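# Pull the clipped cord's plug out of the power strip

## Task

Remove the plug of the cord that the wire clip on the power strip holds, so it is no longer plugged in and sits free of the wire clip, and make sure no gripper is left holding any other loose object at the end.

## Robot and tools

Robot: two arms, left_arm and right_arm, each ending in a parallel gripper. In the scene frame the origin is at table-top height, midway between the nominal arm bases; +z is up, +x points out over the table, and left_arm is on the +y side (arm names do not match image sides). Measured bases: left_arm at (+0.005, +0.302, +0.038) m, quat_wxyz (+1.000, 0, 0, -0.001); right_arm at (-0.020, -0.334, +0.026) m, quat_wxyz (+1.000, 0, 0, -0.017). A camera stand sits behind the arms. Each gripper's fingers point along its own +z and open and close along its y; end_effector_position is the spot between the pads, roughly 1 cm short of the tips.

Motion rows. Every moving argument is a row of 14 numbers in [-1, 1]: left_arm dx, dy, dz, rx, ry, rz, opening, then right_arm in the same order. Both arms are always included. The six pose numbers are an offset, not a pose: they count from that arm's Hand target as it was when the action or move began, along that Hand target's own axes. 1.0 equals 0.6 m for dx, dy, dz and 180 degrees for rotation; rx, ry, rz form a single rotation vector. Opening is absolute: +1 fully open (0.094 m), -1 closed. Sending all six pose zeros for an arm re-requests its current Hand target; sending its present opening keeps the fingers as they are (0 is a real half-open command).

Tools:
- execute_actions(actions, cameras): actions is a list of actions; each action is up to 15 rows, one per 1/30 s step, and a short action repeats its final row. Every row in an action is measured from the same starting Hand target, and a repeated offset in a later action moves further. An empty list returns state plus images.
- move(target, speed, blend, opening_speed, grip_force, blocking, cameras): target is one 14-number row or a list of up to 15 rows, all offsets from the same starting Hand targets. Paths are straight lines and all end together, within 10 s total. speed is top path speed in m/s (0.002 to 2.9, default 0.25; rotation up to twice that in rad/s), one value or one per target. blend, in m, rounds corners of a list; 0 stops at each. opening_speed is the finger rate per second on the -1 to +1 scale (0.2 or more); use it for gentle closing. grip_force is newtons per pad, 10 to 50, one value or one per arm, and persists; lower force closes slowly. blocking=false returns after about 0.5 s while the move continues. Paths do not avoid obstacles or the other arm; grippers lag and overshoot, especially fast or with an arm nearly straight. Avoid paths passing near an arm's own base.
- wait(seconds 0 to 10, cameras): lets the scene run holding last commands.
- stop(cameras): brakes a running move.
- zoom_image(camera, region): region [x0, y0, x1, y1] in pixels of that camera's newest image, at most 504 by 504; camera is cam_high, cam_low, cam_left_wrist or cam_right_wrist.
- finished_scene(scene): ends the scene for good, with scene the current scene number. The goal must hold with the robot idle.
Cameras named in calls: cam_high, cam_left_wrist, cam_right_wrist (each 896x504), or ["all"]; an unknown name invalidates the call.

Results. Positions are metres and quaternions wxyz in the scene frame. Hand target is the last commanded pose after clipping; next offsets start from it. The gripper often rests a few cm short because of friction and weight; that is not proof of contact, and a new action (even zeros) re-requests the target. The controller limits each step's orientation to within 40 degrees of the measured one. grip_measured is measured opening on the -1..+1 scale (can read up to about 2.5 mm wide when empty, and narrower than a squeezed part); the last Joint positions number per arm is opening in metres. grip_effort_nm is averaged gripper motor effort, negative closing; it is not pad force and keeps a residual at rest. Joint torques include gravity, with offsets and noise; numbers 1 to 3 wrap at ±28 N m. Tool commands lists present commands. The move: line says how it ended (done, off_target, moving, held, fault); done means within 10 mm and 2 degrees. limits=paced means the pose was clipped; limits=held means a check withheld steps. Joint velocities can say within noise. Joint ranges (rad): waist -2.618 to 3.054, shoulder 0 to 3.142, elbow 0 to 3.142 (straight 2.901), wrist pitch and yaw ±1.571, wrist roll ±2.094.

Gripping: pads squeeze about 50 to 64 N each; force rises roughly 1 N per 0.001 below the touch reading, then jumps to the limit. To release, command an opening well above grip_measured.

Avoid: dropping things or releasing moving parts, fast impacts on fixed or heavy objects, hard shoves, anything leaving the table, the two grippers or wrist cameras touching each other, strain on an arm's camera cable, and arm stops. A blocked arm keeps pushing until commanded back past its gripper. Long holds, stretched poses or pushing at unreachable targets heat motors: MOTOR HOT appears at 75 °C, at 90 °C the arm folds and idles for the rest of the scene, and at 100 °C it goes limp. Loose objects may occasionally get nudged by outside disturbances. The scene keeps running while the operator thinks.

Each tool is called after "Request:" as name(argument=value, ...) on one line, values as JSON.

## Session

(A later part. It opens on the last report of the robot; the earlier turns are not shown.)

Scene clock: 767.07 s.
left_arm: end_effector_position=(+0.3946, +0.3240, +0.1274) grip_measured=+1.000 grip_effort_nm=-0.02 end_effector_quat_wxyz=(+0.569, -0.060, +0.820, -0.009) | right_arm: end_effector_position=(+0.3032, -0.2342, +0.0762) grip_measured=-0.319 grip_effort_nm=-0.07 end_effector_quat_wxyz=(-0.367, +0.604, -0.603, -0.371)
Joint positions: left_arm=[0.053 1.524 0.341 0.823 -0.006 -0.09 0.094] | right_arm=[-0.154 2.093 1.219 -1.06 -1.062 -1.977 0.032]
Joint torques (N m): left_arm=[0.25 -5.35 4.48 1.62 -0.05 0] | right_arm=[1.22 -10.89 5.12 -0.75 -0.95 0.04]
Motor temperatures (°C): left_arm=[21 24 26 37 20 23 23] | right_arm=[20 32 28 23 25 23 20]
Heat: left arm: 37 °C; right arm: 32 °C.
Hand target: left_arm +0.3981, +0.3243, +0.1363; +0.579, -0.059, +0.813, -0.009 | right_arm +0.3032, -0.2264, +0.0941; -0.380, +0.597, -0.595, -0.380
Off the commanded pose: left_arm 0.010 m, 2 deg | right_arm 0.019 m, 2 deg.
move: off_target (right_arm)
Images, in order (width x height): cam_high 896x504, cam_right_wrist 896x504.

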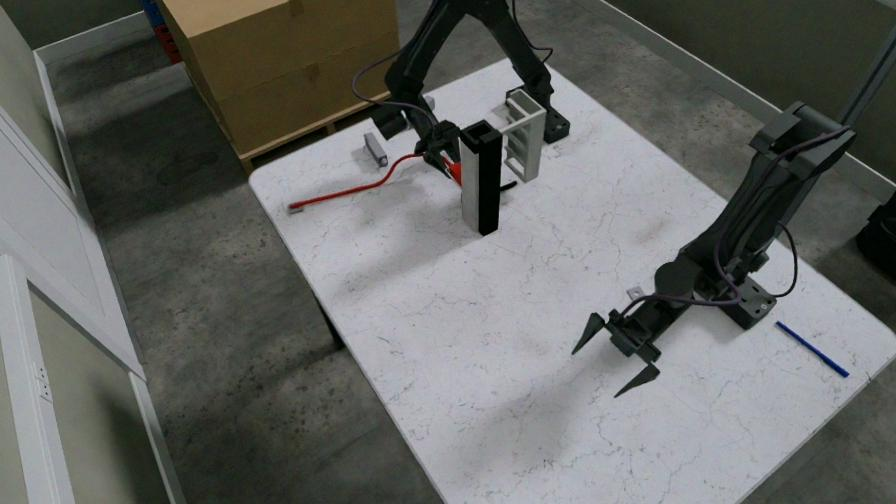

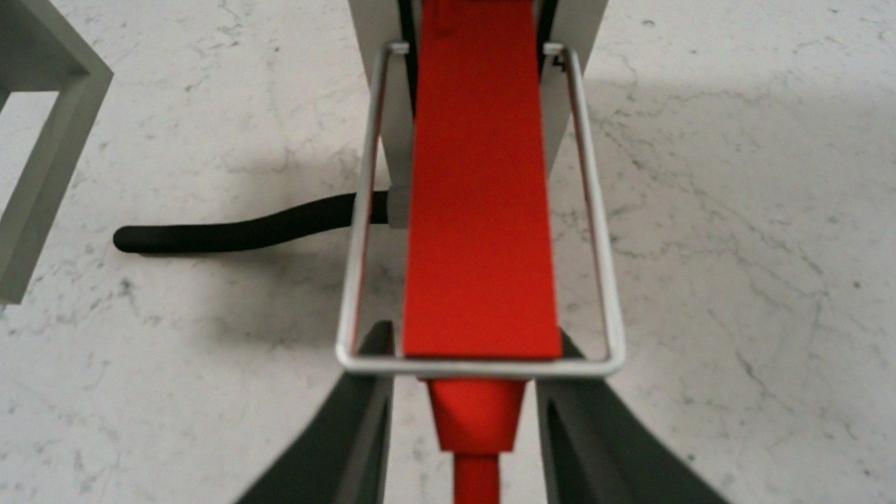

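Request:
move(target=[0,0,0,0,0,0,1, -0.0151,-0.0025,-0.007,0,0,0,-0.32], speed=0.05, cameras=["cam_right_wrist"])

Request:
zoom_image(camera="cam_right_wrist", region=[300, 260, 660, 504])

Scene clock: 815.63 s.
left_arm: end_effector_position=(+0.3946, +0.3240, +0.1274) grip_measured=+1.000 grip_effort_nm=-0.02 end_effector_quat_wxyz=(+0.569, -0.060, +0.820, -0.009) | right_arm: end_effector_position=(+0.3013, -0.2347, +0.0785) grip_measured=-0.319 grip_effort_nm=-0.07 end_effector_quat_wxyz=(-0.362, +0.606, -0.604, -0.370)
Joint positions: left_arm=[0.053 1.524 0.341 0.823 -0.006 -0.09 0.094] | right_arm=[-0.154 2.082 1.219 -1.073 -1.052 -1.976 0.032]
Joint torques (N m): left_arm=[0.18 -5.55 4.64 1.63 -0.06 0.02] | right_arm=[1.25 -11.41 6.9 -0.98 -1.04 0.08]
Heat: left arm: 37 °C; right arm: 34 °C.
Hand target: left_arm +0.3981, +0.3243, +0.1363; +0.579, -0.059, +0.813, -0.009 | right_arm +0.3047, -0.2264, +0.1041; -0.380, +0.597, -0.595, -0.380
Off the commanded pose: left_arm 0.010 m, 2 deg | right_arm 0.027 m, 3 deg.
move: off_target (right_arm)
Images, in order (width x height): cam_right_wrist 896x504.

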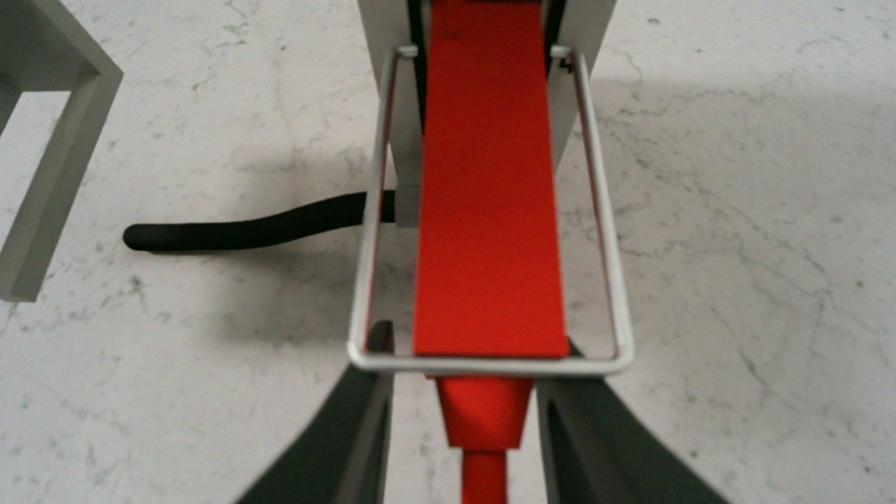

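Scaled by 1.400.

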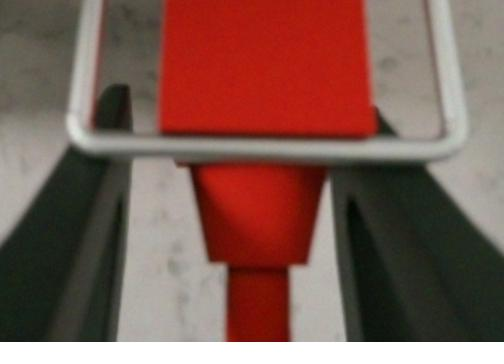

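Request:
wait(seconds=0.1, cameras=["cam_high"])

Request:
zoom_image(camera="cam_high", region=[400, 90, 550, 250])

Scene clock: 835.80 s.
left_arm: end_effector_position=(+0.3946, +0.3240, +0.1274) grip_measured=+1.000 grip_effort_nm=-0.02 end_effector_quat_wxyz=(+0.569, -0.060, +0.820, -0.009) | right_arm: end_effector_position=(+0.3013, -0.2347, +0.0785) grip_measured=-0.319 grip_effort_nm=-0.07 end_effector_quat_wxyz=(-0.362, +0.606, -0.604, -0.370)
Joint positions: left_arm=[0.053 1.524 0.341 0.823 -0.006 -0.09 0.094] | right_arm=[-0.154 2.082 1.219 -1.073 -1.052 -1.976 0.032]
Joint torques (N m): left_arm=[-0.03 -5.31 4.7 1.66 -0.07 -0.03] | right_arm=[1.22 -11.47 6.9 -0.98 -1.03 0.06]
Heat: left arm: 37 °C; right arm: 35 °C.
Hand target: left_arm +0.3981, +0.3243, +0.1363; +0.579, -0.059, +0.813, -0.009 | right_arm +0.3047, -0.2264, +0.1041; -0.380, +0.597, -0.595, -0.380
Tool commands: left_gripper/opening=+1.0 right_gripper/opening=-0.32
Off the commanded pose: left_arm 0.010 m, 2 deg | right_arm 0.027 m, 3 deg.
wait: 0.10 s; at rest from the start
Images, in order (width x height): cam_high 896x504.

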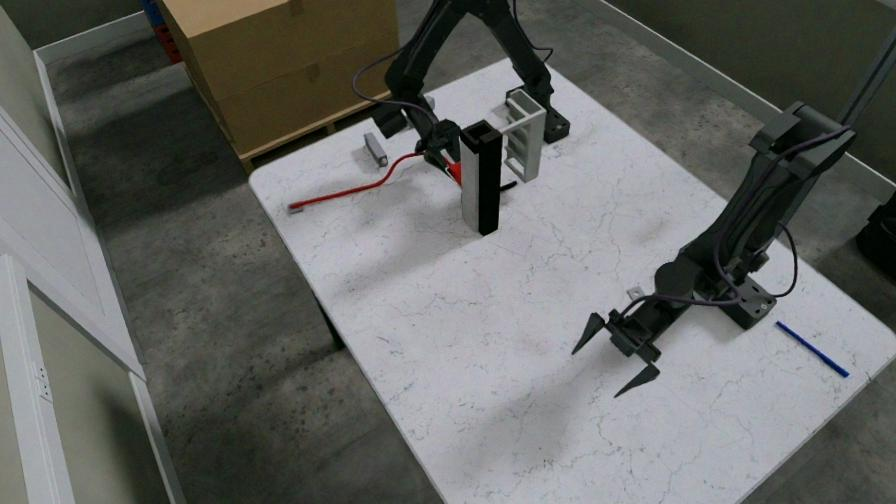

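Scaled by 3.150.

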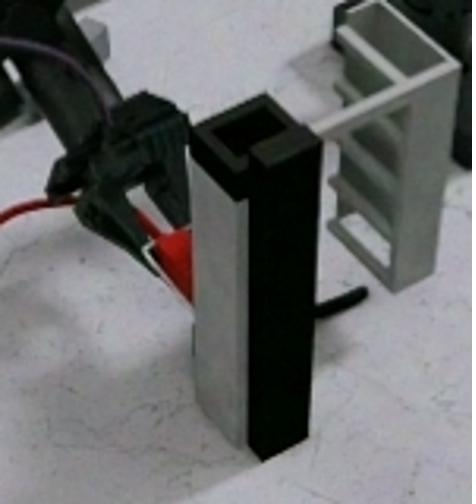

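Request:
move(target=[[0,0,0,0,0,0,1, 0.0572,0.0017,0.0114,0,0,0,-0.32],[0,0,0,0,0,0,1, 0.0855,0.0017,-0.0495,0,0,0,-0.32],[0,0,0,0,0,0,1, 0.0025,0.0017,-0.0881,0,0,0,0.383]], speed=0.1, cameras=["cam_high","cam_right_wrist"])

Scene clock: 880.57 s.
left_arm: end_effector_position=(+0.3946, +0.3240, +0.1274) grip_measured=+1.000 grip_effort_nm=-0.03 end_effector_quat_wxyz=(+0.569, -0.060, +0.820, -0.009) | right_arm: end_effector_position=(+0.2971, -0.2730, +0.1119) grip_measured=+0.382 grip_effort_nm=0.08 end_effector_quat_wxyz=(-0.359, +0.581, -0.625, -0.379)
Joint positions: left_arm=[0.053 1.524 0.341 0.823 -0.006 -0.09 0.094] | right_arm=[-0.275 2.066 1.321 -1.349 -1.017 -2.105 0.065]
Joint torques (N m): left_arm=[0.05 -5.53 4.75 1.58 -0.07 0.01] | right_arm=[-0.18 -10.51 7.27 -0.8 -0.59 -0.07]
Motor temperatures (°C): left_arm=[21 24 26 37 20 23 23] | right_arm=[20 37 29 24 26 23 20]
Heat: left arm: 37 °C; right arm: 37 °C.
Hand target: left_arm +0.3981, +0.3243, +0.1363; +0.579, -0.059, +0.813, -0.009 | right_arm +0.3037, -0.2749, +0.1250; -0.380, +0.597, -0.595, -0.380
Off the commanded pose: left_arm 0.010 m, 2 deg | right_arm 0.015 m, 5 deg.
joint sent to its limit (right arm) — joint 6 (wrist roll), lower limit. The joint targets are off in orientation, not in position.
move: off_target (right_arm); target 3's new opening was sent with right_arm's hand 0.015 m and 4 deg from that target
Images, in order (width x height): cam_high 896x504, cam_right_wrist 896x504.

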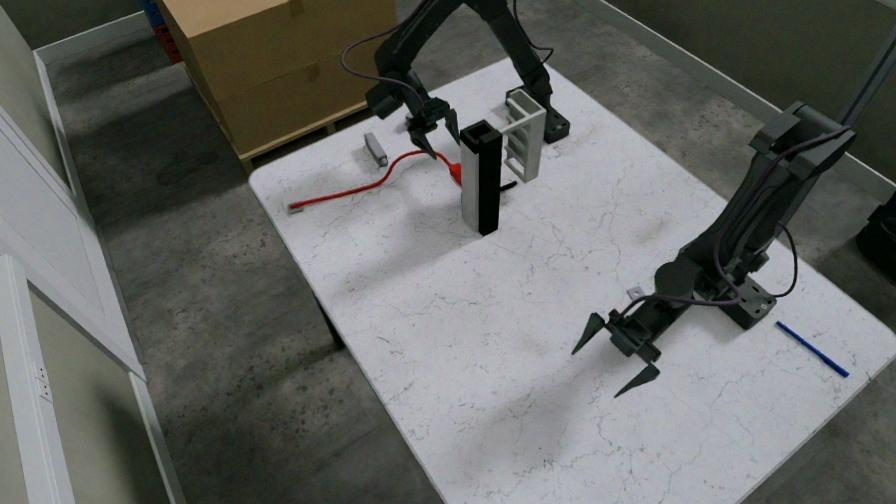

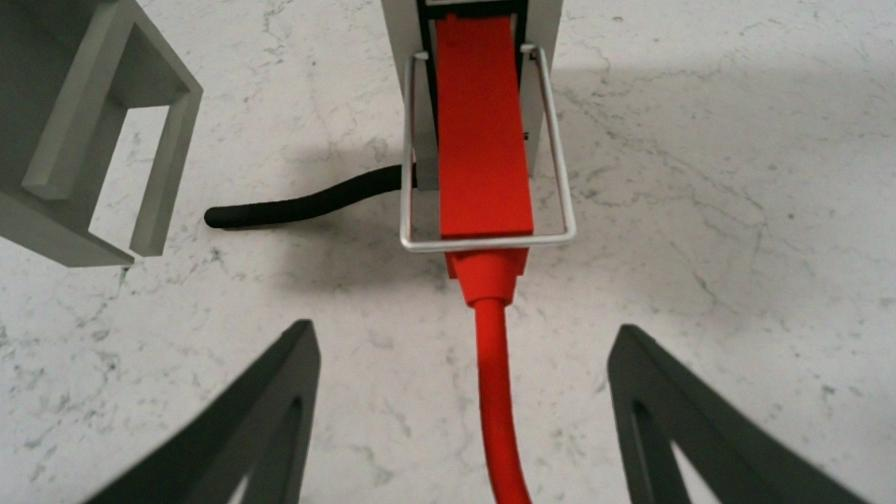

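Request:
zoom_image(camera="cam_right_wrist", region=[380, 180, 600, 320])

Scaled by 2.291.

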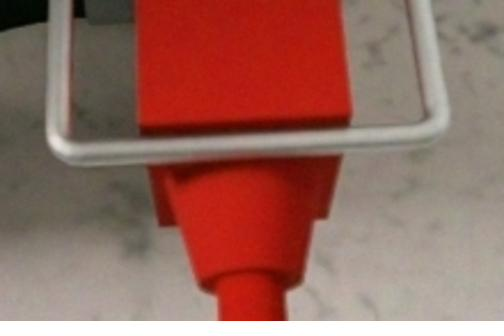

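Request:
move(target=[0,0,0,0,0,0,1, 0.0084,0,0.0827,0,0,0,0.383], speed=0.08, cameras=["cam_right_wrist"])

Request:
zoom_image(camera="cam_right_wrist", region=[280, 200, 680, 440])

Scene clock: 998.83 s.
left_arm: end_effector_position=(+0.3946, +0.3240, +0.1274) grip_measured=+1.000 grip_effort_nm=-0.03 end_effector_quat_wxyz=(+0.569, -0.060, +0.820, -0.009) | right_arm: end_effector_position=(+0.3045, -0.2363, +0.0968) grip_measured=+0.382 grip_effort_nm=0.07 end_effector_quat_wxyz=(-0.367, +0.608, -0.598, -0.372)
Joint positions: left_arm=[0.053 1.524 0.341 0.823 -0.006 -0.09 0.094] | right_arm=[-0.16 2.066 1.269 -1.162 -1.059 -2.011 0.065]
Joint torques (N m): left_arm=[0.03 -5.63 4.4 1.62 -0.03 -0.01] | right_arm=[0.2 -8.57 3.33 -0.35 -0.9 0.01]
Heat: left arm: 38 °C; right arm: 38 °C.
Hand target: left_arm +0.3981, +0.3243, +0.1363; +0.579, -0.059, +0.813, -0.009 | right_arm +0.3037, -0.2321, +0.0995; -0.380, +0.597, -0.595, -0.380
Off the commanded pose: left_arm 0.010 m, 2 deg | right_arm 0.005 m, 2 deg.
move: done
Images, in order (width x height): cam_right_wrist 896x504.

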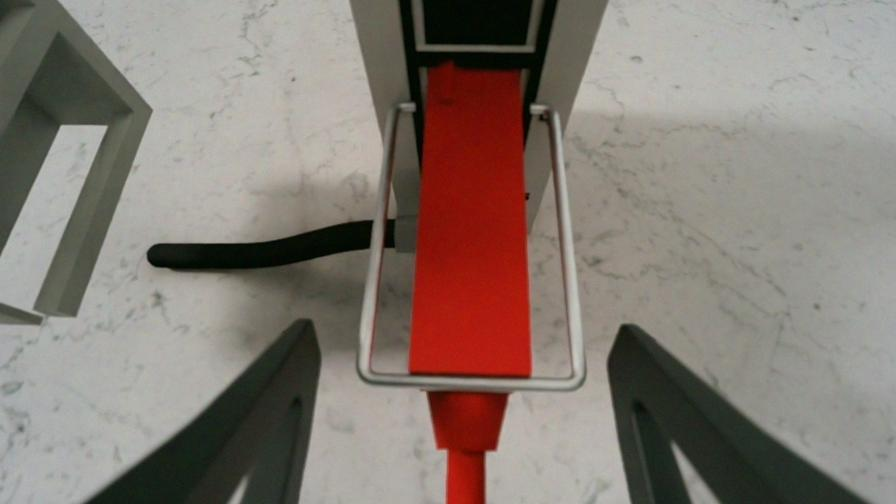

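Scaled by 1.260.

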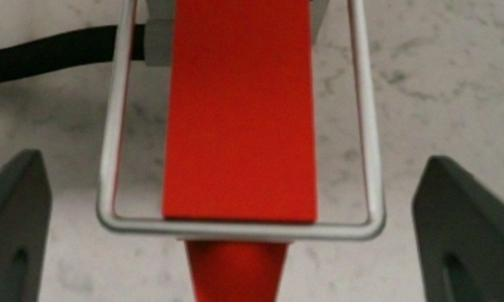

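Request:
move(target=[0,0,0,0,0,0,1, -0.0038,-0.0017,-0.0018,0,0,0,-0.15], speed=0.05, opening_speed=0.6, grip_force=[50, 30], cameras=["cam_right_wrist"])

Request:
zoom_image(camera="cam_right_wrist", region=[280, 200, 680, 440])

Scene clock: 1017.13 s.
left_arm: end_effector_position=(+0.3946, +0.3240, +0.1274) grip_measured=+1.000 grip_effort_nm=-0.02 end_effector_quat_wxyz=(+0.569, -0.060, +0.820, -0.009) | right_arm: end_effector_position=(+0.3051, -0.2363, +0.0969) grip_measured=-0.011 grip_effort_nm=-0.60 end_effector_quat_wxyz=(-0.368, +0.606, -0.599, -0.372)
Joint positions: left_arm=[0.053 1.524 0.341 0.823 -0.006 -0.09 0.094] | right_arm=[-0.16 2.066 1.269 -1.159 -1.061 -2.006 0.046]
Joint torques (N m): left_arm=[-0.01 -5.48 4.75 1.61 -0.07 -0.08] | right_arm=[0.21 -8.79 4.03 -0.45 -0.86 -0.02]
Heat: left arm: 38 °C; right arm: 37 °C.
Hand target: left_arm +0.3981, +0.3243, +0.1363; +0.579, -0.059, +0.813, -0.009 | right_arm +0.3047, -0.2321, +0.1020; -0.380, +0.597, -0.595, -0.380
Off the commanded pose: left_arm 0.010 m, 2 deg | right_arm 0.007 m, 2 deg.
grip_force (N): 50, 30
move: done
Images, in order (width x height): cam_right_wrist 896x504.

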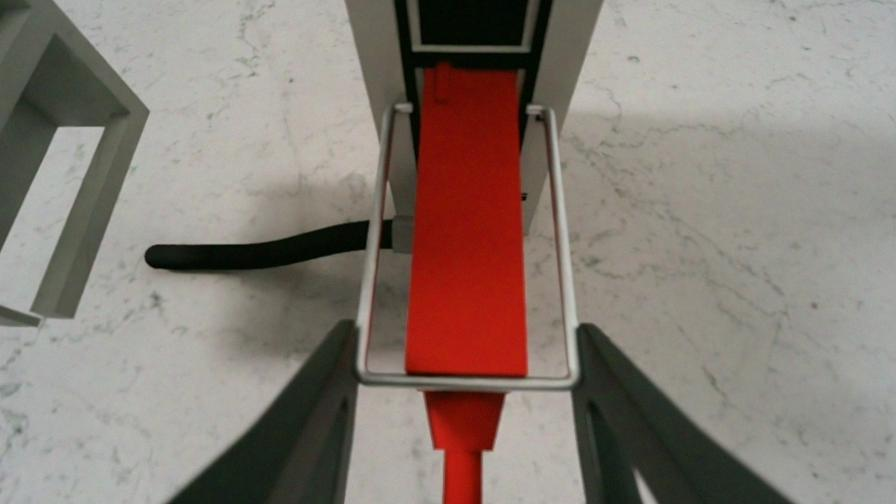

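Scaled by 1.260.

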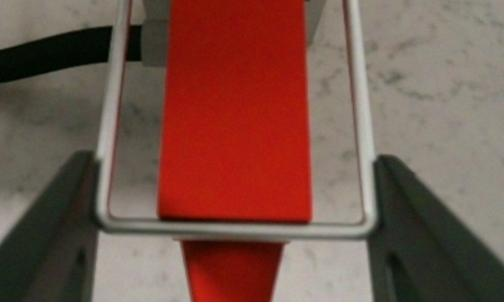

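Request:
move(target=[0,0,0,0,0,0,1, -0.02,0,-0.024,0,0,0,-0.15], speed=0.04, cameras=["cam_right_wrist"])

Request:
zoom_image(camera="cam_right_wrist", region=[280, 200, 680, 440])

Scene clock: 1026.13 s.
left_arm: end_effector_position=(+0.3946, +0.3240, +0.1274) grip_measured=+1.000 grip_effort_nm=-0.02 end_effector_quat_wxyz=(+0.569, -0.060, +0.820, -0.009) | right_arm: end_effector_position=(+0.3042, -0.2366, +0.1003) grip_measured=-0.013 grip_effort_nm=-0.66 end_effector_quat_wxyz=(-0.369, +0.604, -0.598, -0.376)
Joint positions: left_arm=[0.053 1.524 0.341 0.823 -0.006 -0.09 0.094] | right_arm=[-0.163 2.066 1.276 -1.183 -1.067 -2.019 0.046]
Joint torques (N m): left_arm=[0.01 -5.48 4.45 1.6 -0.07 0.02] | right_arm=[-1.42 -10.47 7.24 -1.2 -0.73 -0.27]
Heat: left arm: 38 °C; right arm: 37 °C.
Hand target: left_arm +0.3981, +0.3243, +0.1363; +0.579, -0.059, +0.813, -0.009 | right_arm +0.3047, -0.2401, +0.1190; -0.380, +0.597, -0.595, -0.380
Off the commanded pose: left_arm 0.010 m, 2 deg | right_arm 0.019 m, 2 deg.
grip_force (N): 50, 30
move: off_target (right_arm)
Images, in order (width x height): cam_right_wrist 896x504.

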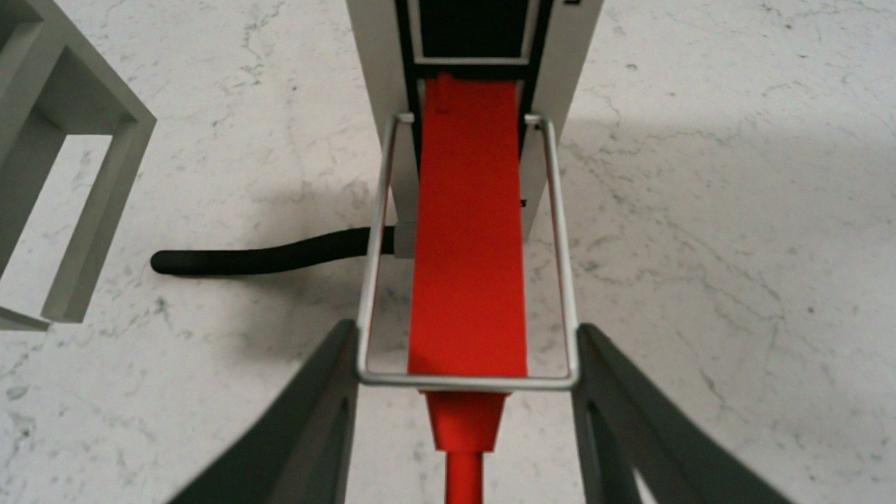

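Scaled by 1.260.

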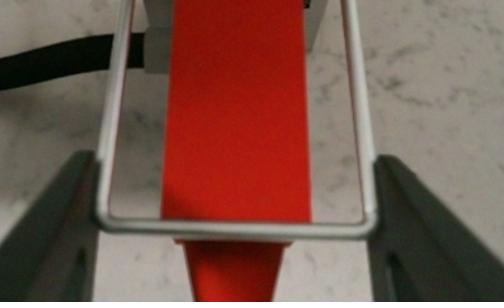

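Request:
move(target=[0,0,0,0,0,0,1, -0.0221,0,-0.0158,0,0,0,-0.15], speed=0.04, cameras=["cam_right_wrist"])

Request:
zoom_image(camera="cam_right_wrist", region=[280, 200, 680, 440])

Scene clock: 1035.10 s.
left_arm: end_effector_position=(+0.3946, +0.3240, +0.1274) grip_measured=+1.000 grip_effort_nm=-0.03 end_effector_quat_wxyz=(+0.569, -0.060, +0.820, -0.009) | right_arm: end_effector_position=(+0.3041, -0.2349, +0.1118) grip_measured=-0.014 grip_effort_nm=-0.66 end_effector_quat_wxyz=(-0.372, +0.597, -0.595, -0.388)
Joint positions: left_arm=[0.053 1.524 0.341 0.823 -0.006 -0.09 0.094] | right_arm=[-0.163 2.066 1.305 -1.251 -1.086 -2.042 0.046]
Joint torques (N m): left_arm=[0.17 -5.46 4.75 1.61 -0.07 0] | right_arm=[-2.15 -12.27 7.77 -1.3 -0.5 -0.2]
Heat: left arm: 38 °C; right arm: 38 °C.
Hand target: left_arm +0.3981, +0.3243, +0.1363; +0.579, -0.059, +0.813, -0.009 | right_arm +0.3046, -0.2431, +0.1349; -0.380, +0.597, -0.595, -0.380
Off the commanded pose: left_arm 0.010 m, 2 deg | right_arm 0.025 m, 1 deg.
grip_force (N): 50, 30
move: off_target (right_arm)
Images, in order (width x height): cam_right_wrist 896x504.

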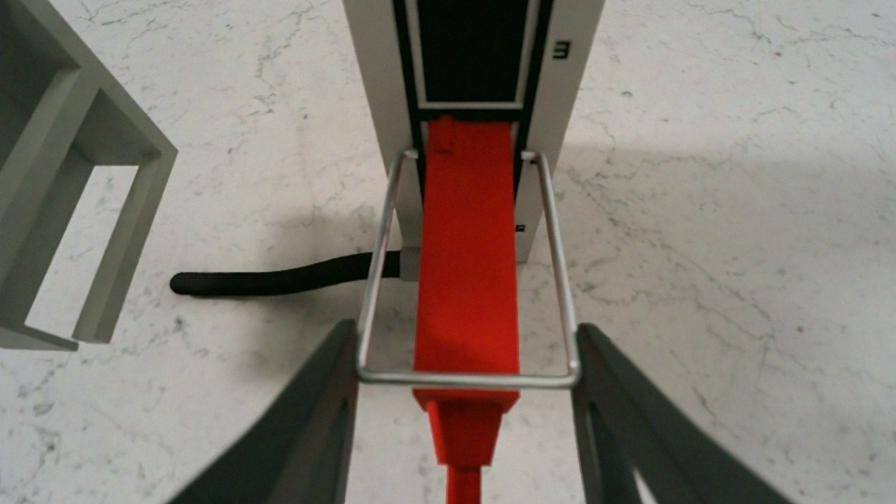

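Scaled by 1.260.

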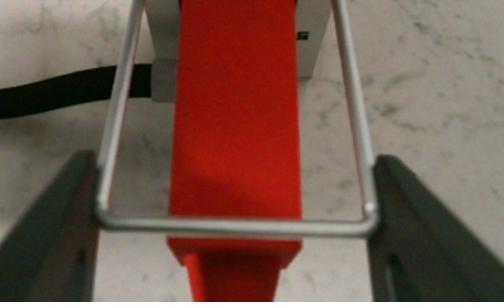

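Request:
move(target=[[0,0,0,0,0,0,1, -0.0265,0,0.009,0,0,0,-0.15],[0,0,0,0,0,0,1, -0.0603,0,0.0227,0,0,0,-0.15]], speed=0.06, blend=[0.008, 0], cameras=["cam_high","cam_right_wrist"])

Request:
zoom_image(camera="cam_right_wrist", region=[280, 200, 680, 440])

Scene clock: 1061.20 s.
left_arm: end_effector_position=(+0.3946, +0.3240, +0.1274) grip_measured=+1.000 grip_effort_nm=-0.02 end_effector_quat_wxyz=(+0.569, -0.060, +0.820, -0.009) | right_arm: end_effector_position=(+0.3039, -0.2198, +0.1380) grip_measured=-0.014 grip_effort_nm=-0.66 end_effector_quat_wxyz=(-0.365, +0.600, -0.603, -0.379)
Joint positions: left_arm=[0.053 1.524 0.341 0.823 -0.006 -0.09 0.094] | right_arm=[-0.112 1.966 1.305 -1.225 -1.082 -1.903 0.046]
Joint torques (N m): left_arm=[0.05 -5.39 4.56 1.61 -0.11 -0.05] | right_arm=[0.47 -11.44 7.88 -0.82 -0.86 0.02]
Heat: left arm: 38 °C; right arm: 40 °C.
Hand target: left_arm +0.3981, +0.3243, +0.1363; +0.579, -0.059, +0.813, -0.009 | right_arm +0.3047, -0.2155, +0.1621; -0.381, +0.597, -0.595, -0.380
Off the commanded pose: left_arm 0.010 m, 2 deg | right_arm 0.024 m, 2 deg.
grip_force (N): 50, 30
move: off_target (right_arm)
Images, in order (width x height): cam_high 896x504, cam_right_wrist 896x504.

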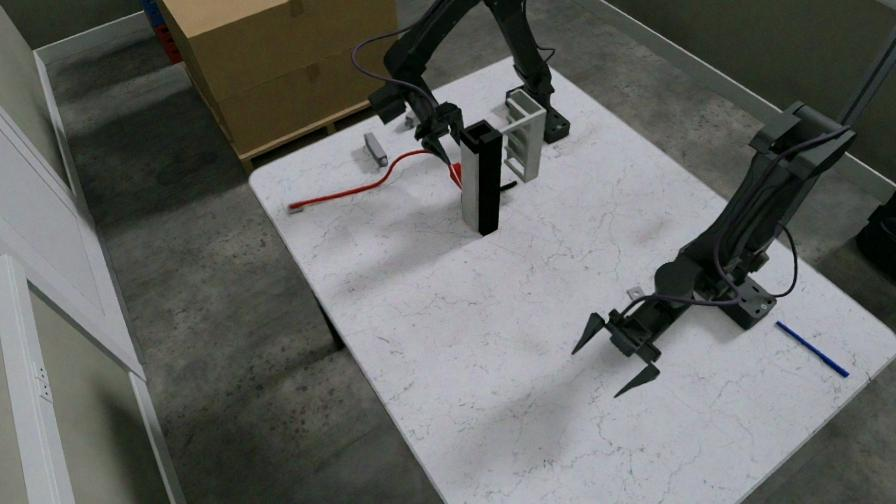

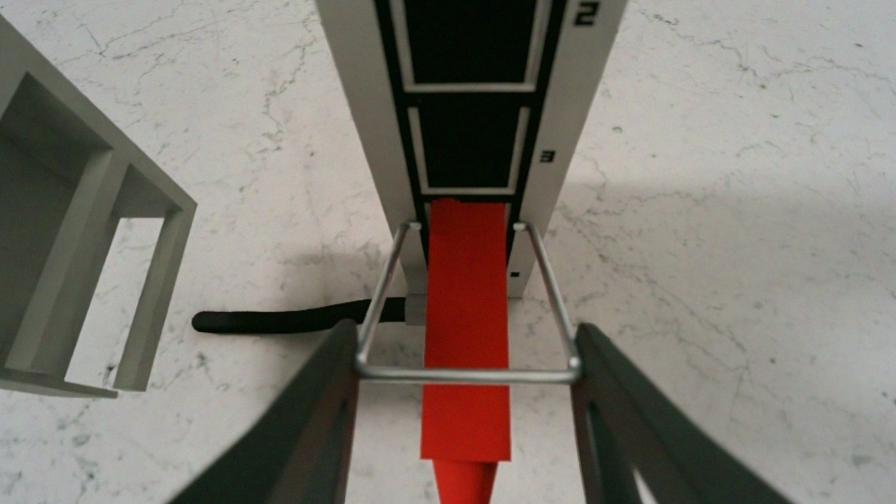

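Scaled by 1.260.

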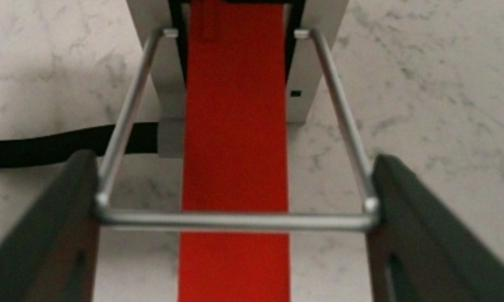

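Request:
move(target=[0,0,0,0,0,0,1, -0.0461,0,0.0281,0,0,0,-0.15], speed=0.06, cameras=["cam_high","cam_right_wrist"])

Scene clock: 1075.60 s.
left_arm: end_effector_position=(+0.3946, +0.3240, +0.1274) grip_measured=+1.000 grip_effort_nm=-0.02 end_effector_quat_wxyz=(+0.569, -0.060, +0.820, -0.009) | right_arm: end_effector_position=(+0.3042, -0.1972, +0.1553) grip_measured=-0.014 grip_effort_nm=-0.66 end_effector_quat_wxyz=(-0.354, +0.604, -0.610, -0.372)
Joint positions: left_arm=[0.053 1.524 0.341 0.823 -0.006 -0.09 0.094] | right_arm=[-0.037 1.89 1.305 -1.156 -1.071 -1.734 0.046]
Joint torques (N m): left_arm=[-0.16 -5.46 4.56 1.66 -0.04 -0.01] | right_arm=[0.91 -10.89 7.21 -0.28 -1.15 0.09]
Heat: left arm: 38 °C; right arm: 40 °C.
Hand target: left_arm +0.3981, +0.3243, +0.1363; +0.579, -0.059, +0.813, -0.009 | right_arm +0.3046, -0.1886, +0.1800; -0.380, +0.597, -0.595, -0.380
Off the commanded pose: left_arm 0.010 m, 2 deg | right_arm 0.026 m, 4 deg.
grip_force (N): 50, 30
move: off_target (right_arm)
Images, in order (width x height): cam_high 896x504, cam_right_wrist 896x504.

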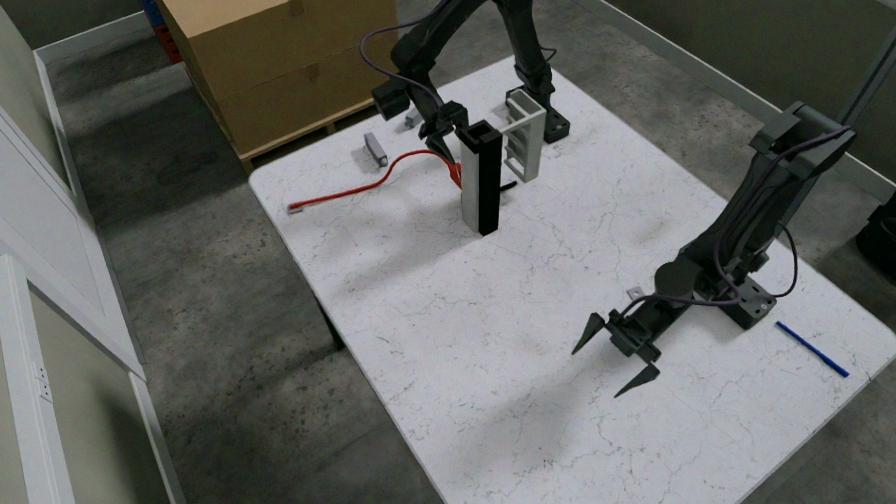

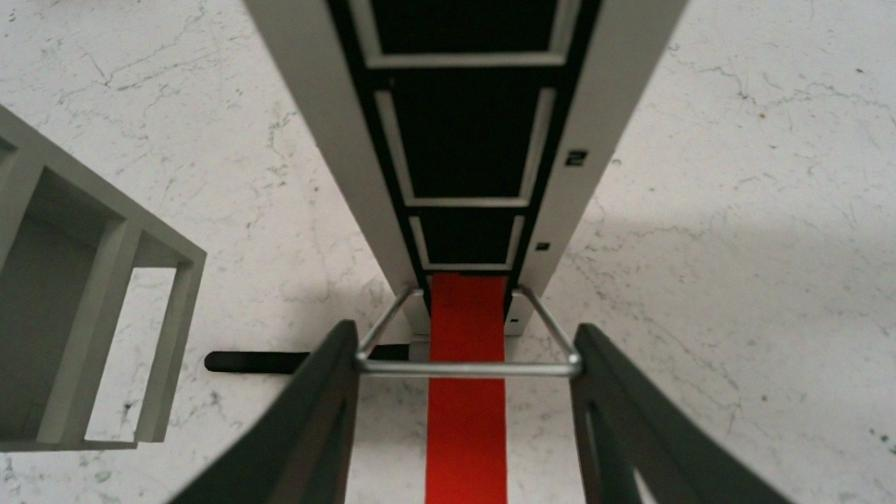

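Request:
move(target=[[0,0,0,0,0,0,1, 0.0284,0,0.0061,0,0,0,-0.15],[0,0,0,0,0,0,1, 0.0284,0,0.0061,0,0,0,0.1]], speed=0.05, opening_speed=0.3, cameras=["cam_right_wrist"])

Scene clock: 1084.00 s.
left_arm: end_effector_position=(+0.3946, +0.3240, +0.1274) grip_measured=+1.000 grip_effort_nm=-0.03 end_effector_quat_wxyz=(+0.569, -0.060, +0.820, -0.009) | right_arm: end_effector_position=(+0.3063, -0.1960, +0.1574) grip_measured=+0.099 grip_effort_nm=0.07 end_effector_quat_wxyz=(-0.363, +0.604, -0.604, -0.372)
Joint positions: left_arm=[0.053 1.524 0.341 0.823 -0.006 -0.09 0.094] | right_arm=[-0.037 1.89 1.305 -1.145 -1.086 -1.738 0.052]
Joint torques (N m): left_arm=[-0.05 -5.67 4.53 1.64 -0.06 -0.07] | right_arm=[-0.06 -8.73 4.21 0.05 -0.99 -0.1]
Heat: left arm: 38 °C; right arm: 39 °C.
Hand target: left_arm +0.3981, +0.3243, +0.1363; +0.579, -0.059, +0.813, -0.009 | right_arm +0.3046, -0.1925, +0.1631; -0.381, +0.597, -0.595, -0.380
Off the commanded pose: left_arm 0.010 m, 2 deg | right_arm 0.007 m, 3 deg.
grip_force (N): 50, 30
move: off_target (right_arm); target 2's new opening was sent with right_arm's hand 0.009 m and 4 deg from that target
Images, in order (width x height): cam_right_wrist 896x504.

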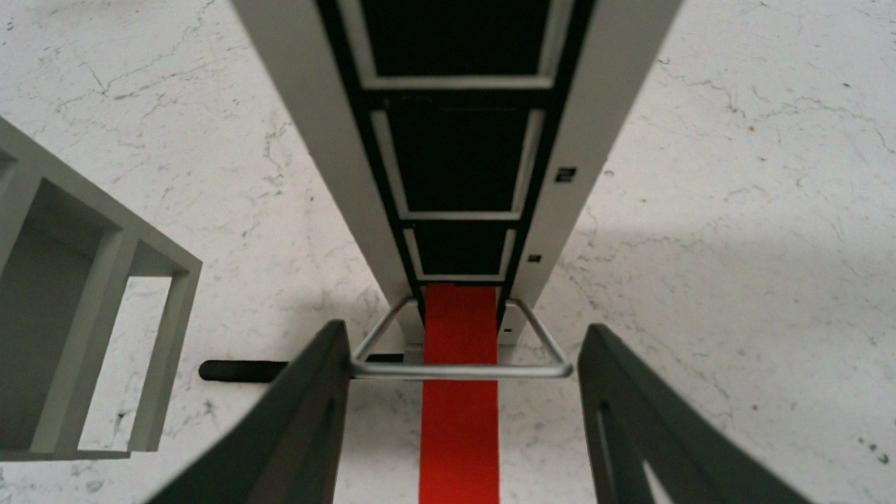

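Request:
move(target=[0,0,0,0,0,0,1, 0,0,0,0,0,0,0.489], speed=0.05, opening_speed=0.5, cameras=["cam_right_wrist"])

Scene clock: 1088.90 s.
left_arm: end_effector_position=(+0.3946, +0.3240, +0.1274) grip_measured=+1.000 grip_effort_nm=-0.02 end_effector_quat_wxyz=(+0.569, -0.060, +0.820, -0.009) | right_arm: end_effector_position=(+0.3071, -0.1957, +0.1581) grip_measured=+0.488 grip_effort_nm=0.08 end_effector_quat_wxyz=(-0.365, +0.604, -0.603, -0.372)
Joint positions: left_arm=[0.053 1.524 0.341 0.823 -0.006 -0.09 0.094] | right_arm=[-0.037 1.89 1.305 -1.141 -1.091 -1.738 0.07]
Joint torques (N m): left_arm=[-0.01 -5.48 4.51 1.63 -0.08 -0.01] | right_arm=[-0.09 -8.72 4.23 0 -0.96 -0.09]
Heat: left arm: 38 °C; right arm: 38 °C.
Hand target: left_arm +0.3981, +0.3243, +0.1363; +0.579, -0.059, +0.813, -0.009 | right_arm +0.3046, -0.1925, +0.1630; -0.380, +0.597, -0.595, -0.380
Off the commanded pose: left_arm 0.010 m, 2 deg | right_arm 0.006 m, 2 deg.
grip_force (N): 50, 30
move: done
Images, in order (width x height): cam_right_wrist 896x504.

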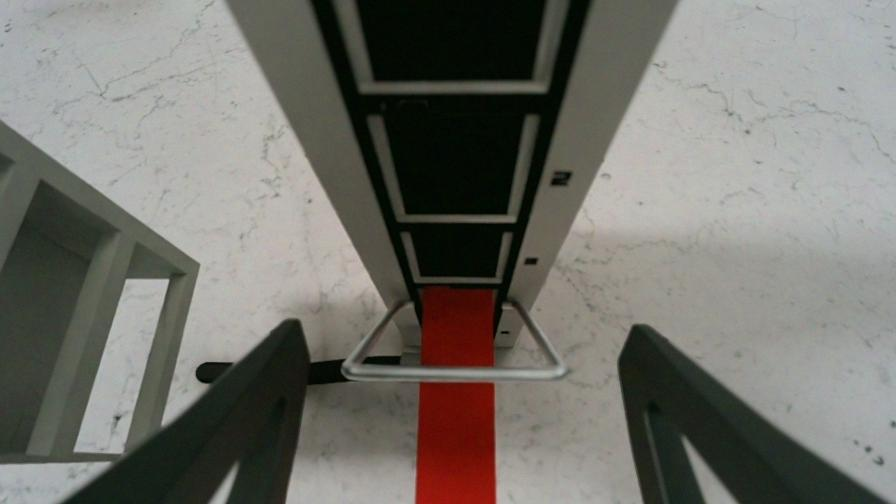

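Request:
move(target=[[0,0,0,0,0,0,1, 0.0559,0,-0.0806,0,0,0,0.489],[0,0,0,0,0,0,1, 0.149,0,-0.0518,0,0,0,0.064]], speed=0.12, blend=[0.01, 0], cameras=["cam_high","cam_right_wrist"])

Scene clock: 1106.07 s.
left_arm: end_effector_position=(+0.3946, +0.3240, +0.1274) grip_measured=+1.000 grip_effort_nm=-0.02 end_effector_quat_wxyz=(+0.569, -0.060, +0.820, -0.009) | right_arm: end_effector_position=(+0.3061, -0.2581, +0.1007) grip_measured=+0.065 grip_effort_nm=-0.07 end_effector_quat_wxyz=(-0.375, +0.602, -0.602, -0.368)
Joint positions: left_arm=[0.053 1.524 0.341 0.823 -0.006 -0.09 0.094] | right_arm=[-0.226 2.089 1.31 -1.254 -1.046 -2.102 0.05]
Joint torques (N m): left_arm=[0.1 -5.2 4.74 1.61 -0.04 0] | right_arm=[-0.54 -7.13 3.78 -0.48 -0.63 -0.1]
Heat: left arm: 38 °C; right arm: 36 °C.
Hand target: left_arm +0.3981, +0.3243, +0.1363; +0.579, -0.059, +0.813, -0.009 | right_arm +0.3048, -0.2584, +0.0951; -0.380, +0.597, -0.596, -0.380
Off the commanded pose: left_arm 0.010 m, 2 deg | right_arm 0.006 m, 2 deg.
joint sent to its limit (right arm) — joint 6 (wrist roll), lower limit. The joint targets still meet the commanded pose.
grip_force (N): 50, 30
move: done
Images, in order (width x height): cam_high 896x504, cam_right_wrist 896x504.

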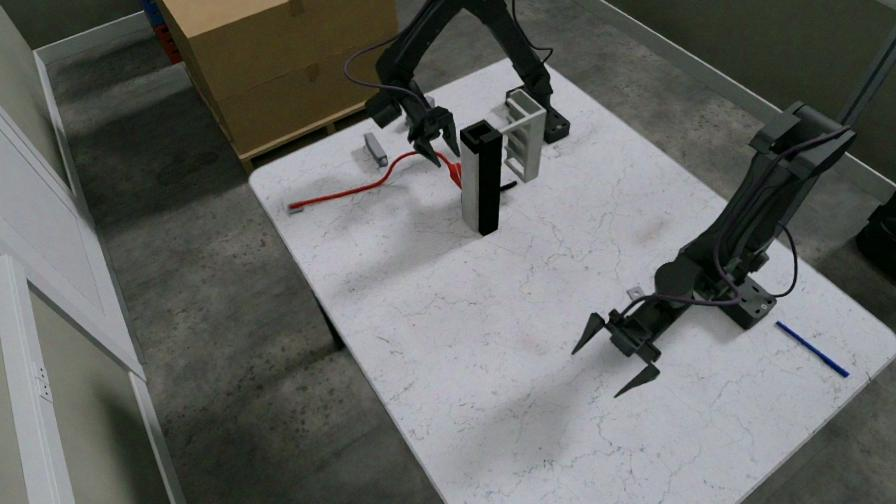

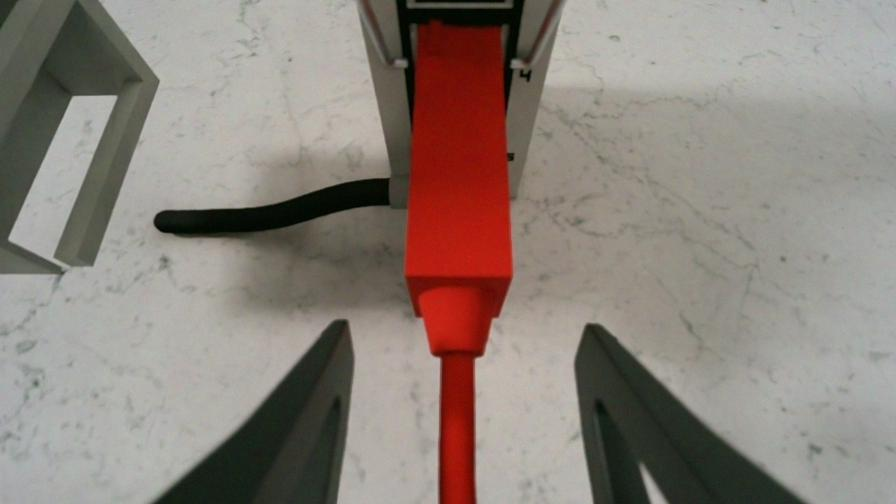

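Request:
move(target=[[0,0,0,0,0,0,1, -0.0111,0.0022,0.0636,0,0,0,0.0]], speed=0.1, cameras=["cam_right_wrist"])

Scene clock: 1119.93 s.
left_arm: end_effector_position=(+0.3946, +0.3240, +0.1274) grip_measured=+1.000 grip_effort_nm=-0.02 end_effector_quat_wxyz=(+0.569, -0.060, +0.820, -0.009) | right_arm: end_effector_position=(+0.3025, -0.2241, +0.0807) grip_measured=+0.001 grip_effort_nm=-0.06 end_effector_quat_wxyz=(-0.364, +0.597, -0.603, -0.384)
Joint positions: left_arm=[0.053 1.524 0.341 0.823 -0.006 -0.09 0.094] | right_arm=[-0.127 2.089 1.221 -1.061 -1.082 -1.941 0.047]
Joint torques (N m): left_arm=[-0.01 -5.27 4.4 1.62 -0.12 -0.02] | right_arm=[0.36 -9.76 3.14 -0.15 -0.8 -0.01]
Heat: left arm: 38 °C; right arm: 36 °C.
Hand target: left_arm +0.3981, +0.3243, +0.1363; +0.579, -0.059, +0.813, -0.009 | right_arm +0.3034, -0.2209, +0.0850; -0.380, +0.597, -0.595, -0.380
Off the commanded pose: left_arm 0.010 m, 2 deg | right_arm 0.005 m, 2 deg.
grip_force (N): 50, 30
move: done
Images, in order (width x height): cam_right_wrist 896x504.

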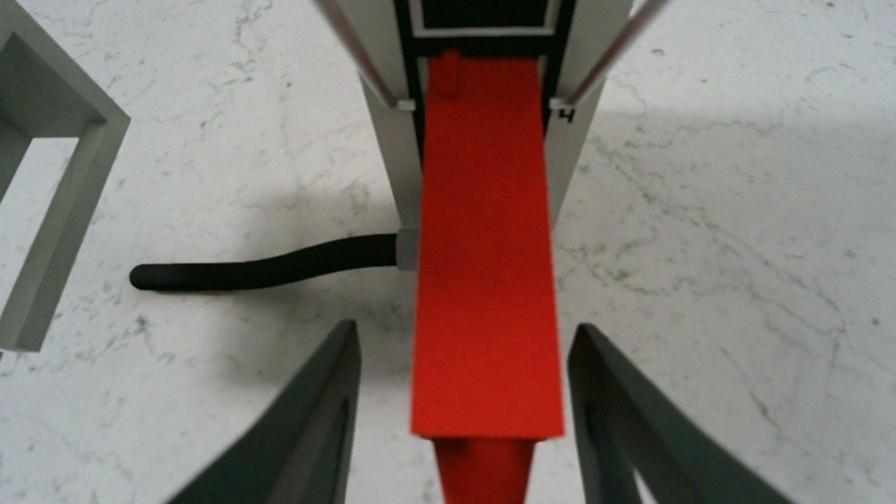

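Request:
move(target=[[0,0,0,0,0,0,1, -0.006,-0.004,-0.0028,0,0,0,0.0],[0,0,0,0,0,0,1, -0.006,-0.004,-0.0028,0,0,0,-0.62]], speed=0.05, opening_speed=0.8, grip_force=[50, 50], cameras=["cam_right_wrist"])

Scene clock: 1130.90 s.
left_arm: end_effector_position=(+0.3946, +0.3240, +0.1274) grip_measured=+1.000 grip_effort_nm=-0.03 end_effector_quat_wxyz=(+0.569, -0.060, +0.820, -0.009) | right_arm: end_effector_position=(+0.3047, -0.2241, +0.0807) grip_measured=-0.492 grip_effort_nm=-1.02 end_effector_quat_wxyz=(-0.371, +0.602, -0.598, -0.379)
Joint positions: left_arm=[0.053 1.524 0.341 0.823 -0.006 -0.09 0.094] | right_arm=[-0.127 2.089 1.221 -1.048 -1.086 -1.948 0.024]
Joint torques (N m): left_arm=[-0.01 -5.33 4.59 1.65 -0.02 -0.03] | right_arm=[0.4 -9.91 4.4 -0.36 -0.76 0.09]
Heat: left arm: 38 °C; right arm: 37 °C.
Hand target: left_arm +0.3981, +0.3243, +0.1363; +0.579, -0.059, +0.813, -0.009 | right_arm +0.3058, -0.2209, +0.0890; -0.380, +0.597, -0.595, -0.380
Off the commanded pose: left_arm 0.010 m, 2 deg | right_arm 0.009 m, 1 deg.
move: done
Images, in order (width x height): cam_right_wrist 896x504.

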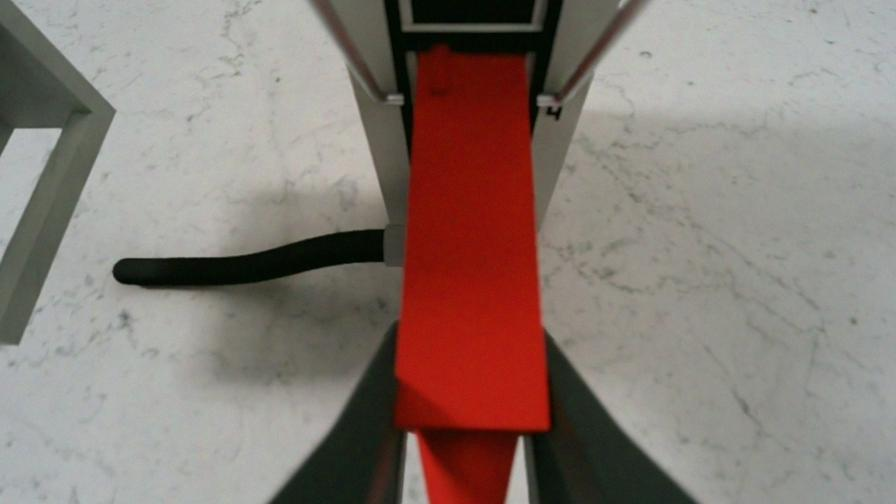

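Request:
move(target=[0,0,0,0,0,0,1, 0.0362,0,-0.0658,0,0,0,-0.62], speed=0.06, cameras=["cam_high","cam_right_wrist"])

Scene clock: 1138.70 s.
left_arm: end_effector_position=(+0.3946, +0.3240, +0.1274) grip_measured=+1.000 grip_effort_nm=-0.02 end_effector_quat_wxyz=(+0.569, -0.060, +0.820, -0.009) | right_arm: end_effector_position=(+0.2988, -0.2677, +0.0792) grip_measured=-0.494 grip_effort_nm=-1.03 end_effector_quat_wxyz=(-0.365, +0.593, -0.616, -0.369)
Joint positions: left_arm=[0.053 1.524 0.341 0.823 -0.006 -0.09 0.094] | right_arm=[-0.257 2.117 1.262 -1.202 -1.021 -2.102 0.024]
Joint torques (N m): left_arm=[-0.13 -5.52 4.59 1.59 -0.06 -0.02] | right_arm=[0.49 -7.9 7.34 -0.8 -0.76 -0.12]
Heat: left arm: 38 °C; right arm: 37 °C.
Hand target: left_arm +0.3981, +0.3243, +0.1363; +0.579, -0.059, +0.813, -0.009 | right_arm +0.3059, -0.2659, +0.0860; -0.381, +0.597, -0.595, -0.380
Off the commanded pose: left_arm 0.010 m, 2 deg | right_arm 0.010 m, 3 deg.
joint sent to its limit (right arm) — joint 6 (wrist roll), lower limit. The joint targets still meet the commanded pose.
move: off_target (right_arm)
Images, in order (width x height): cam_high 896x504, cam_right_wrist 896x504.

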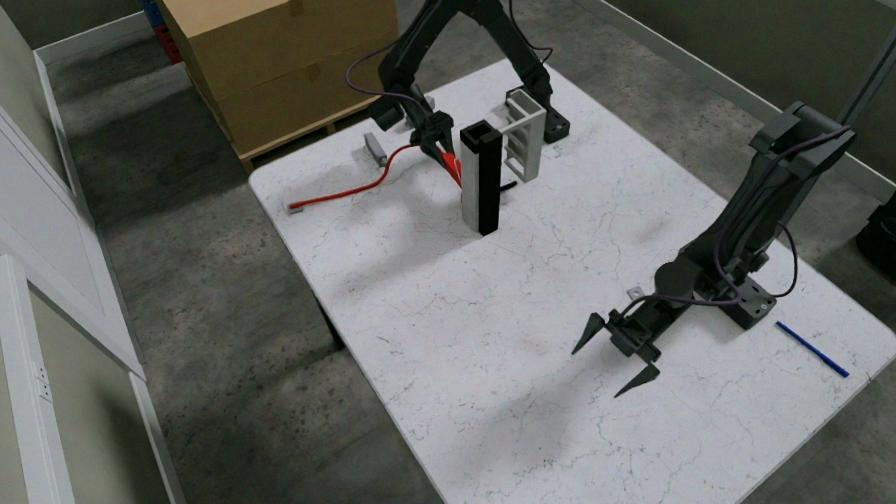

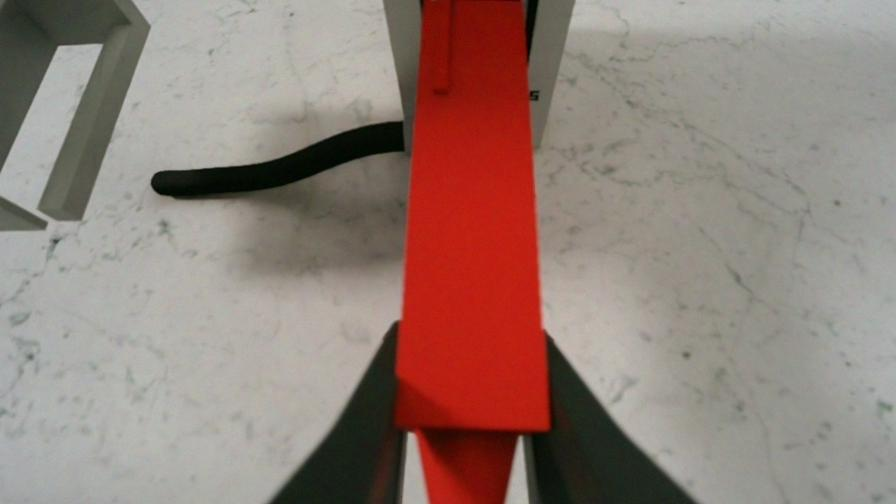

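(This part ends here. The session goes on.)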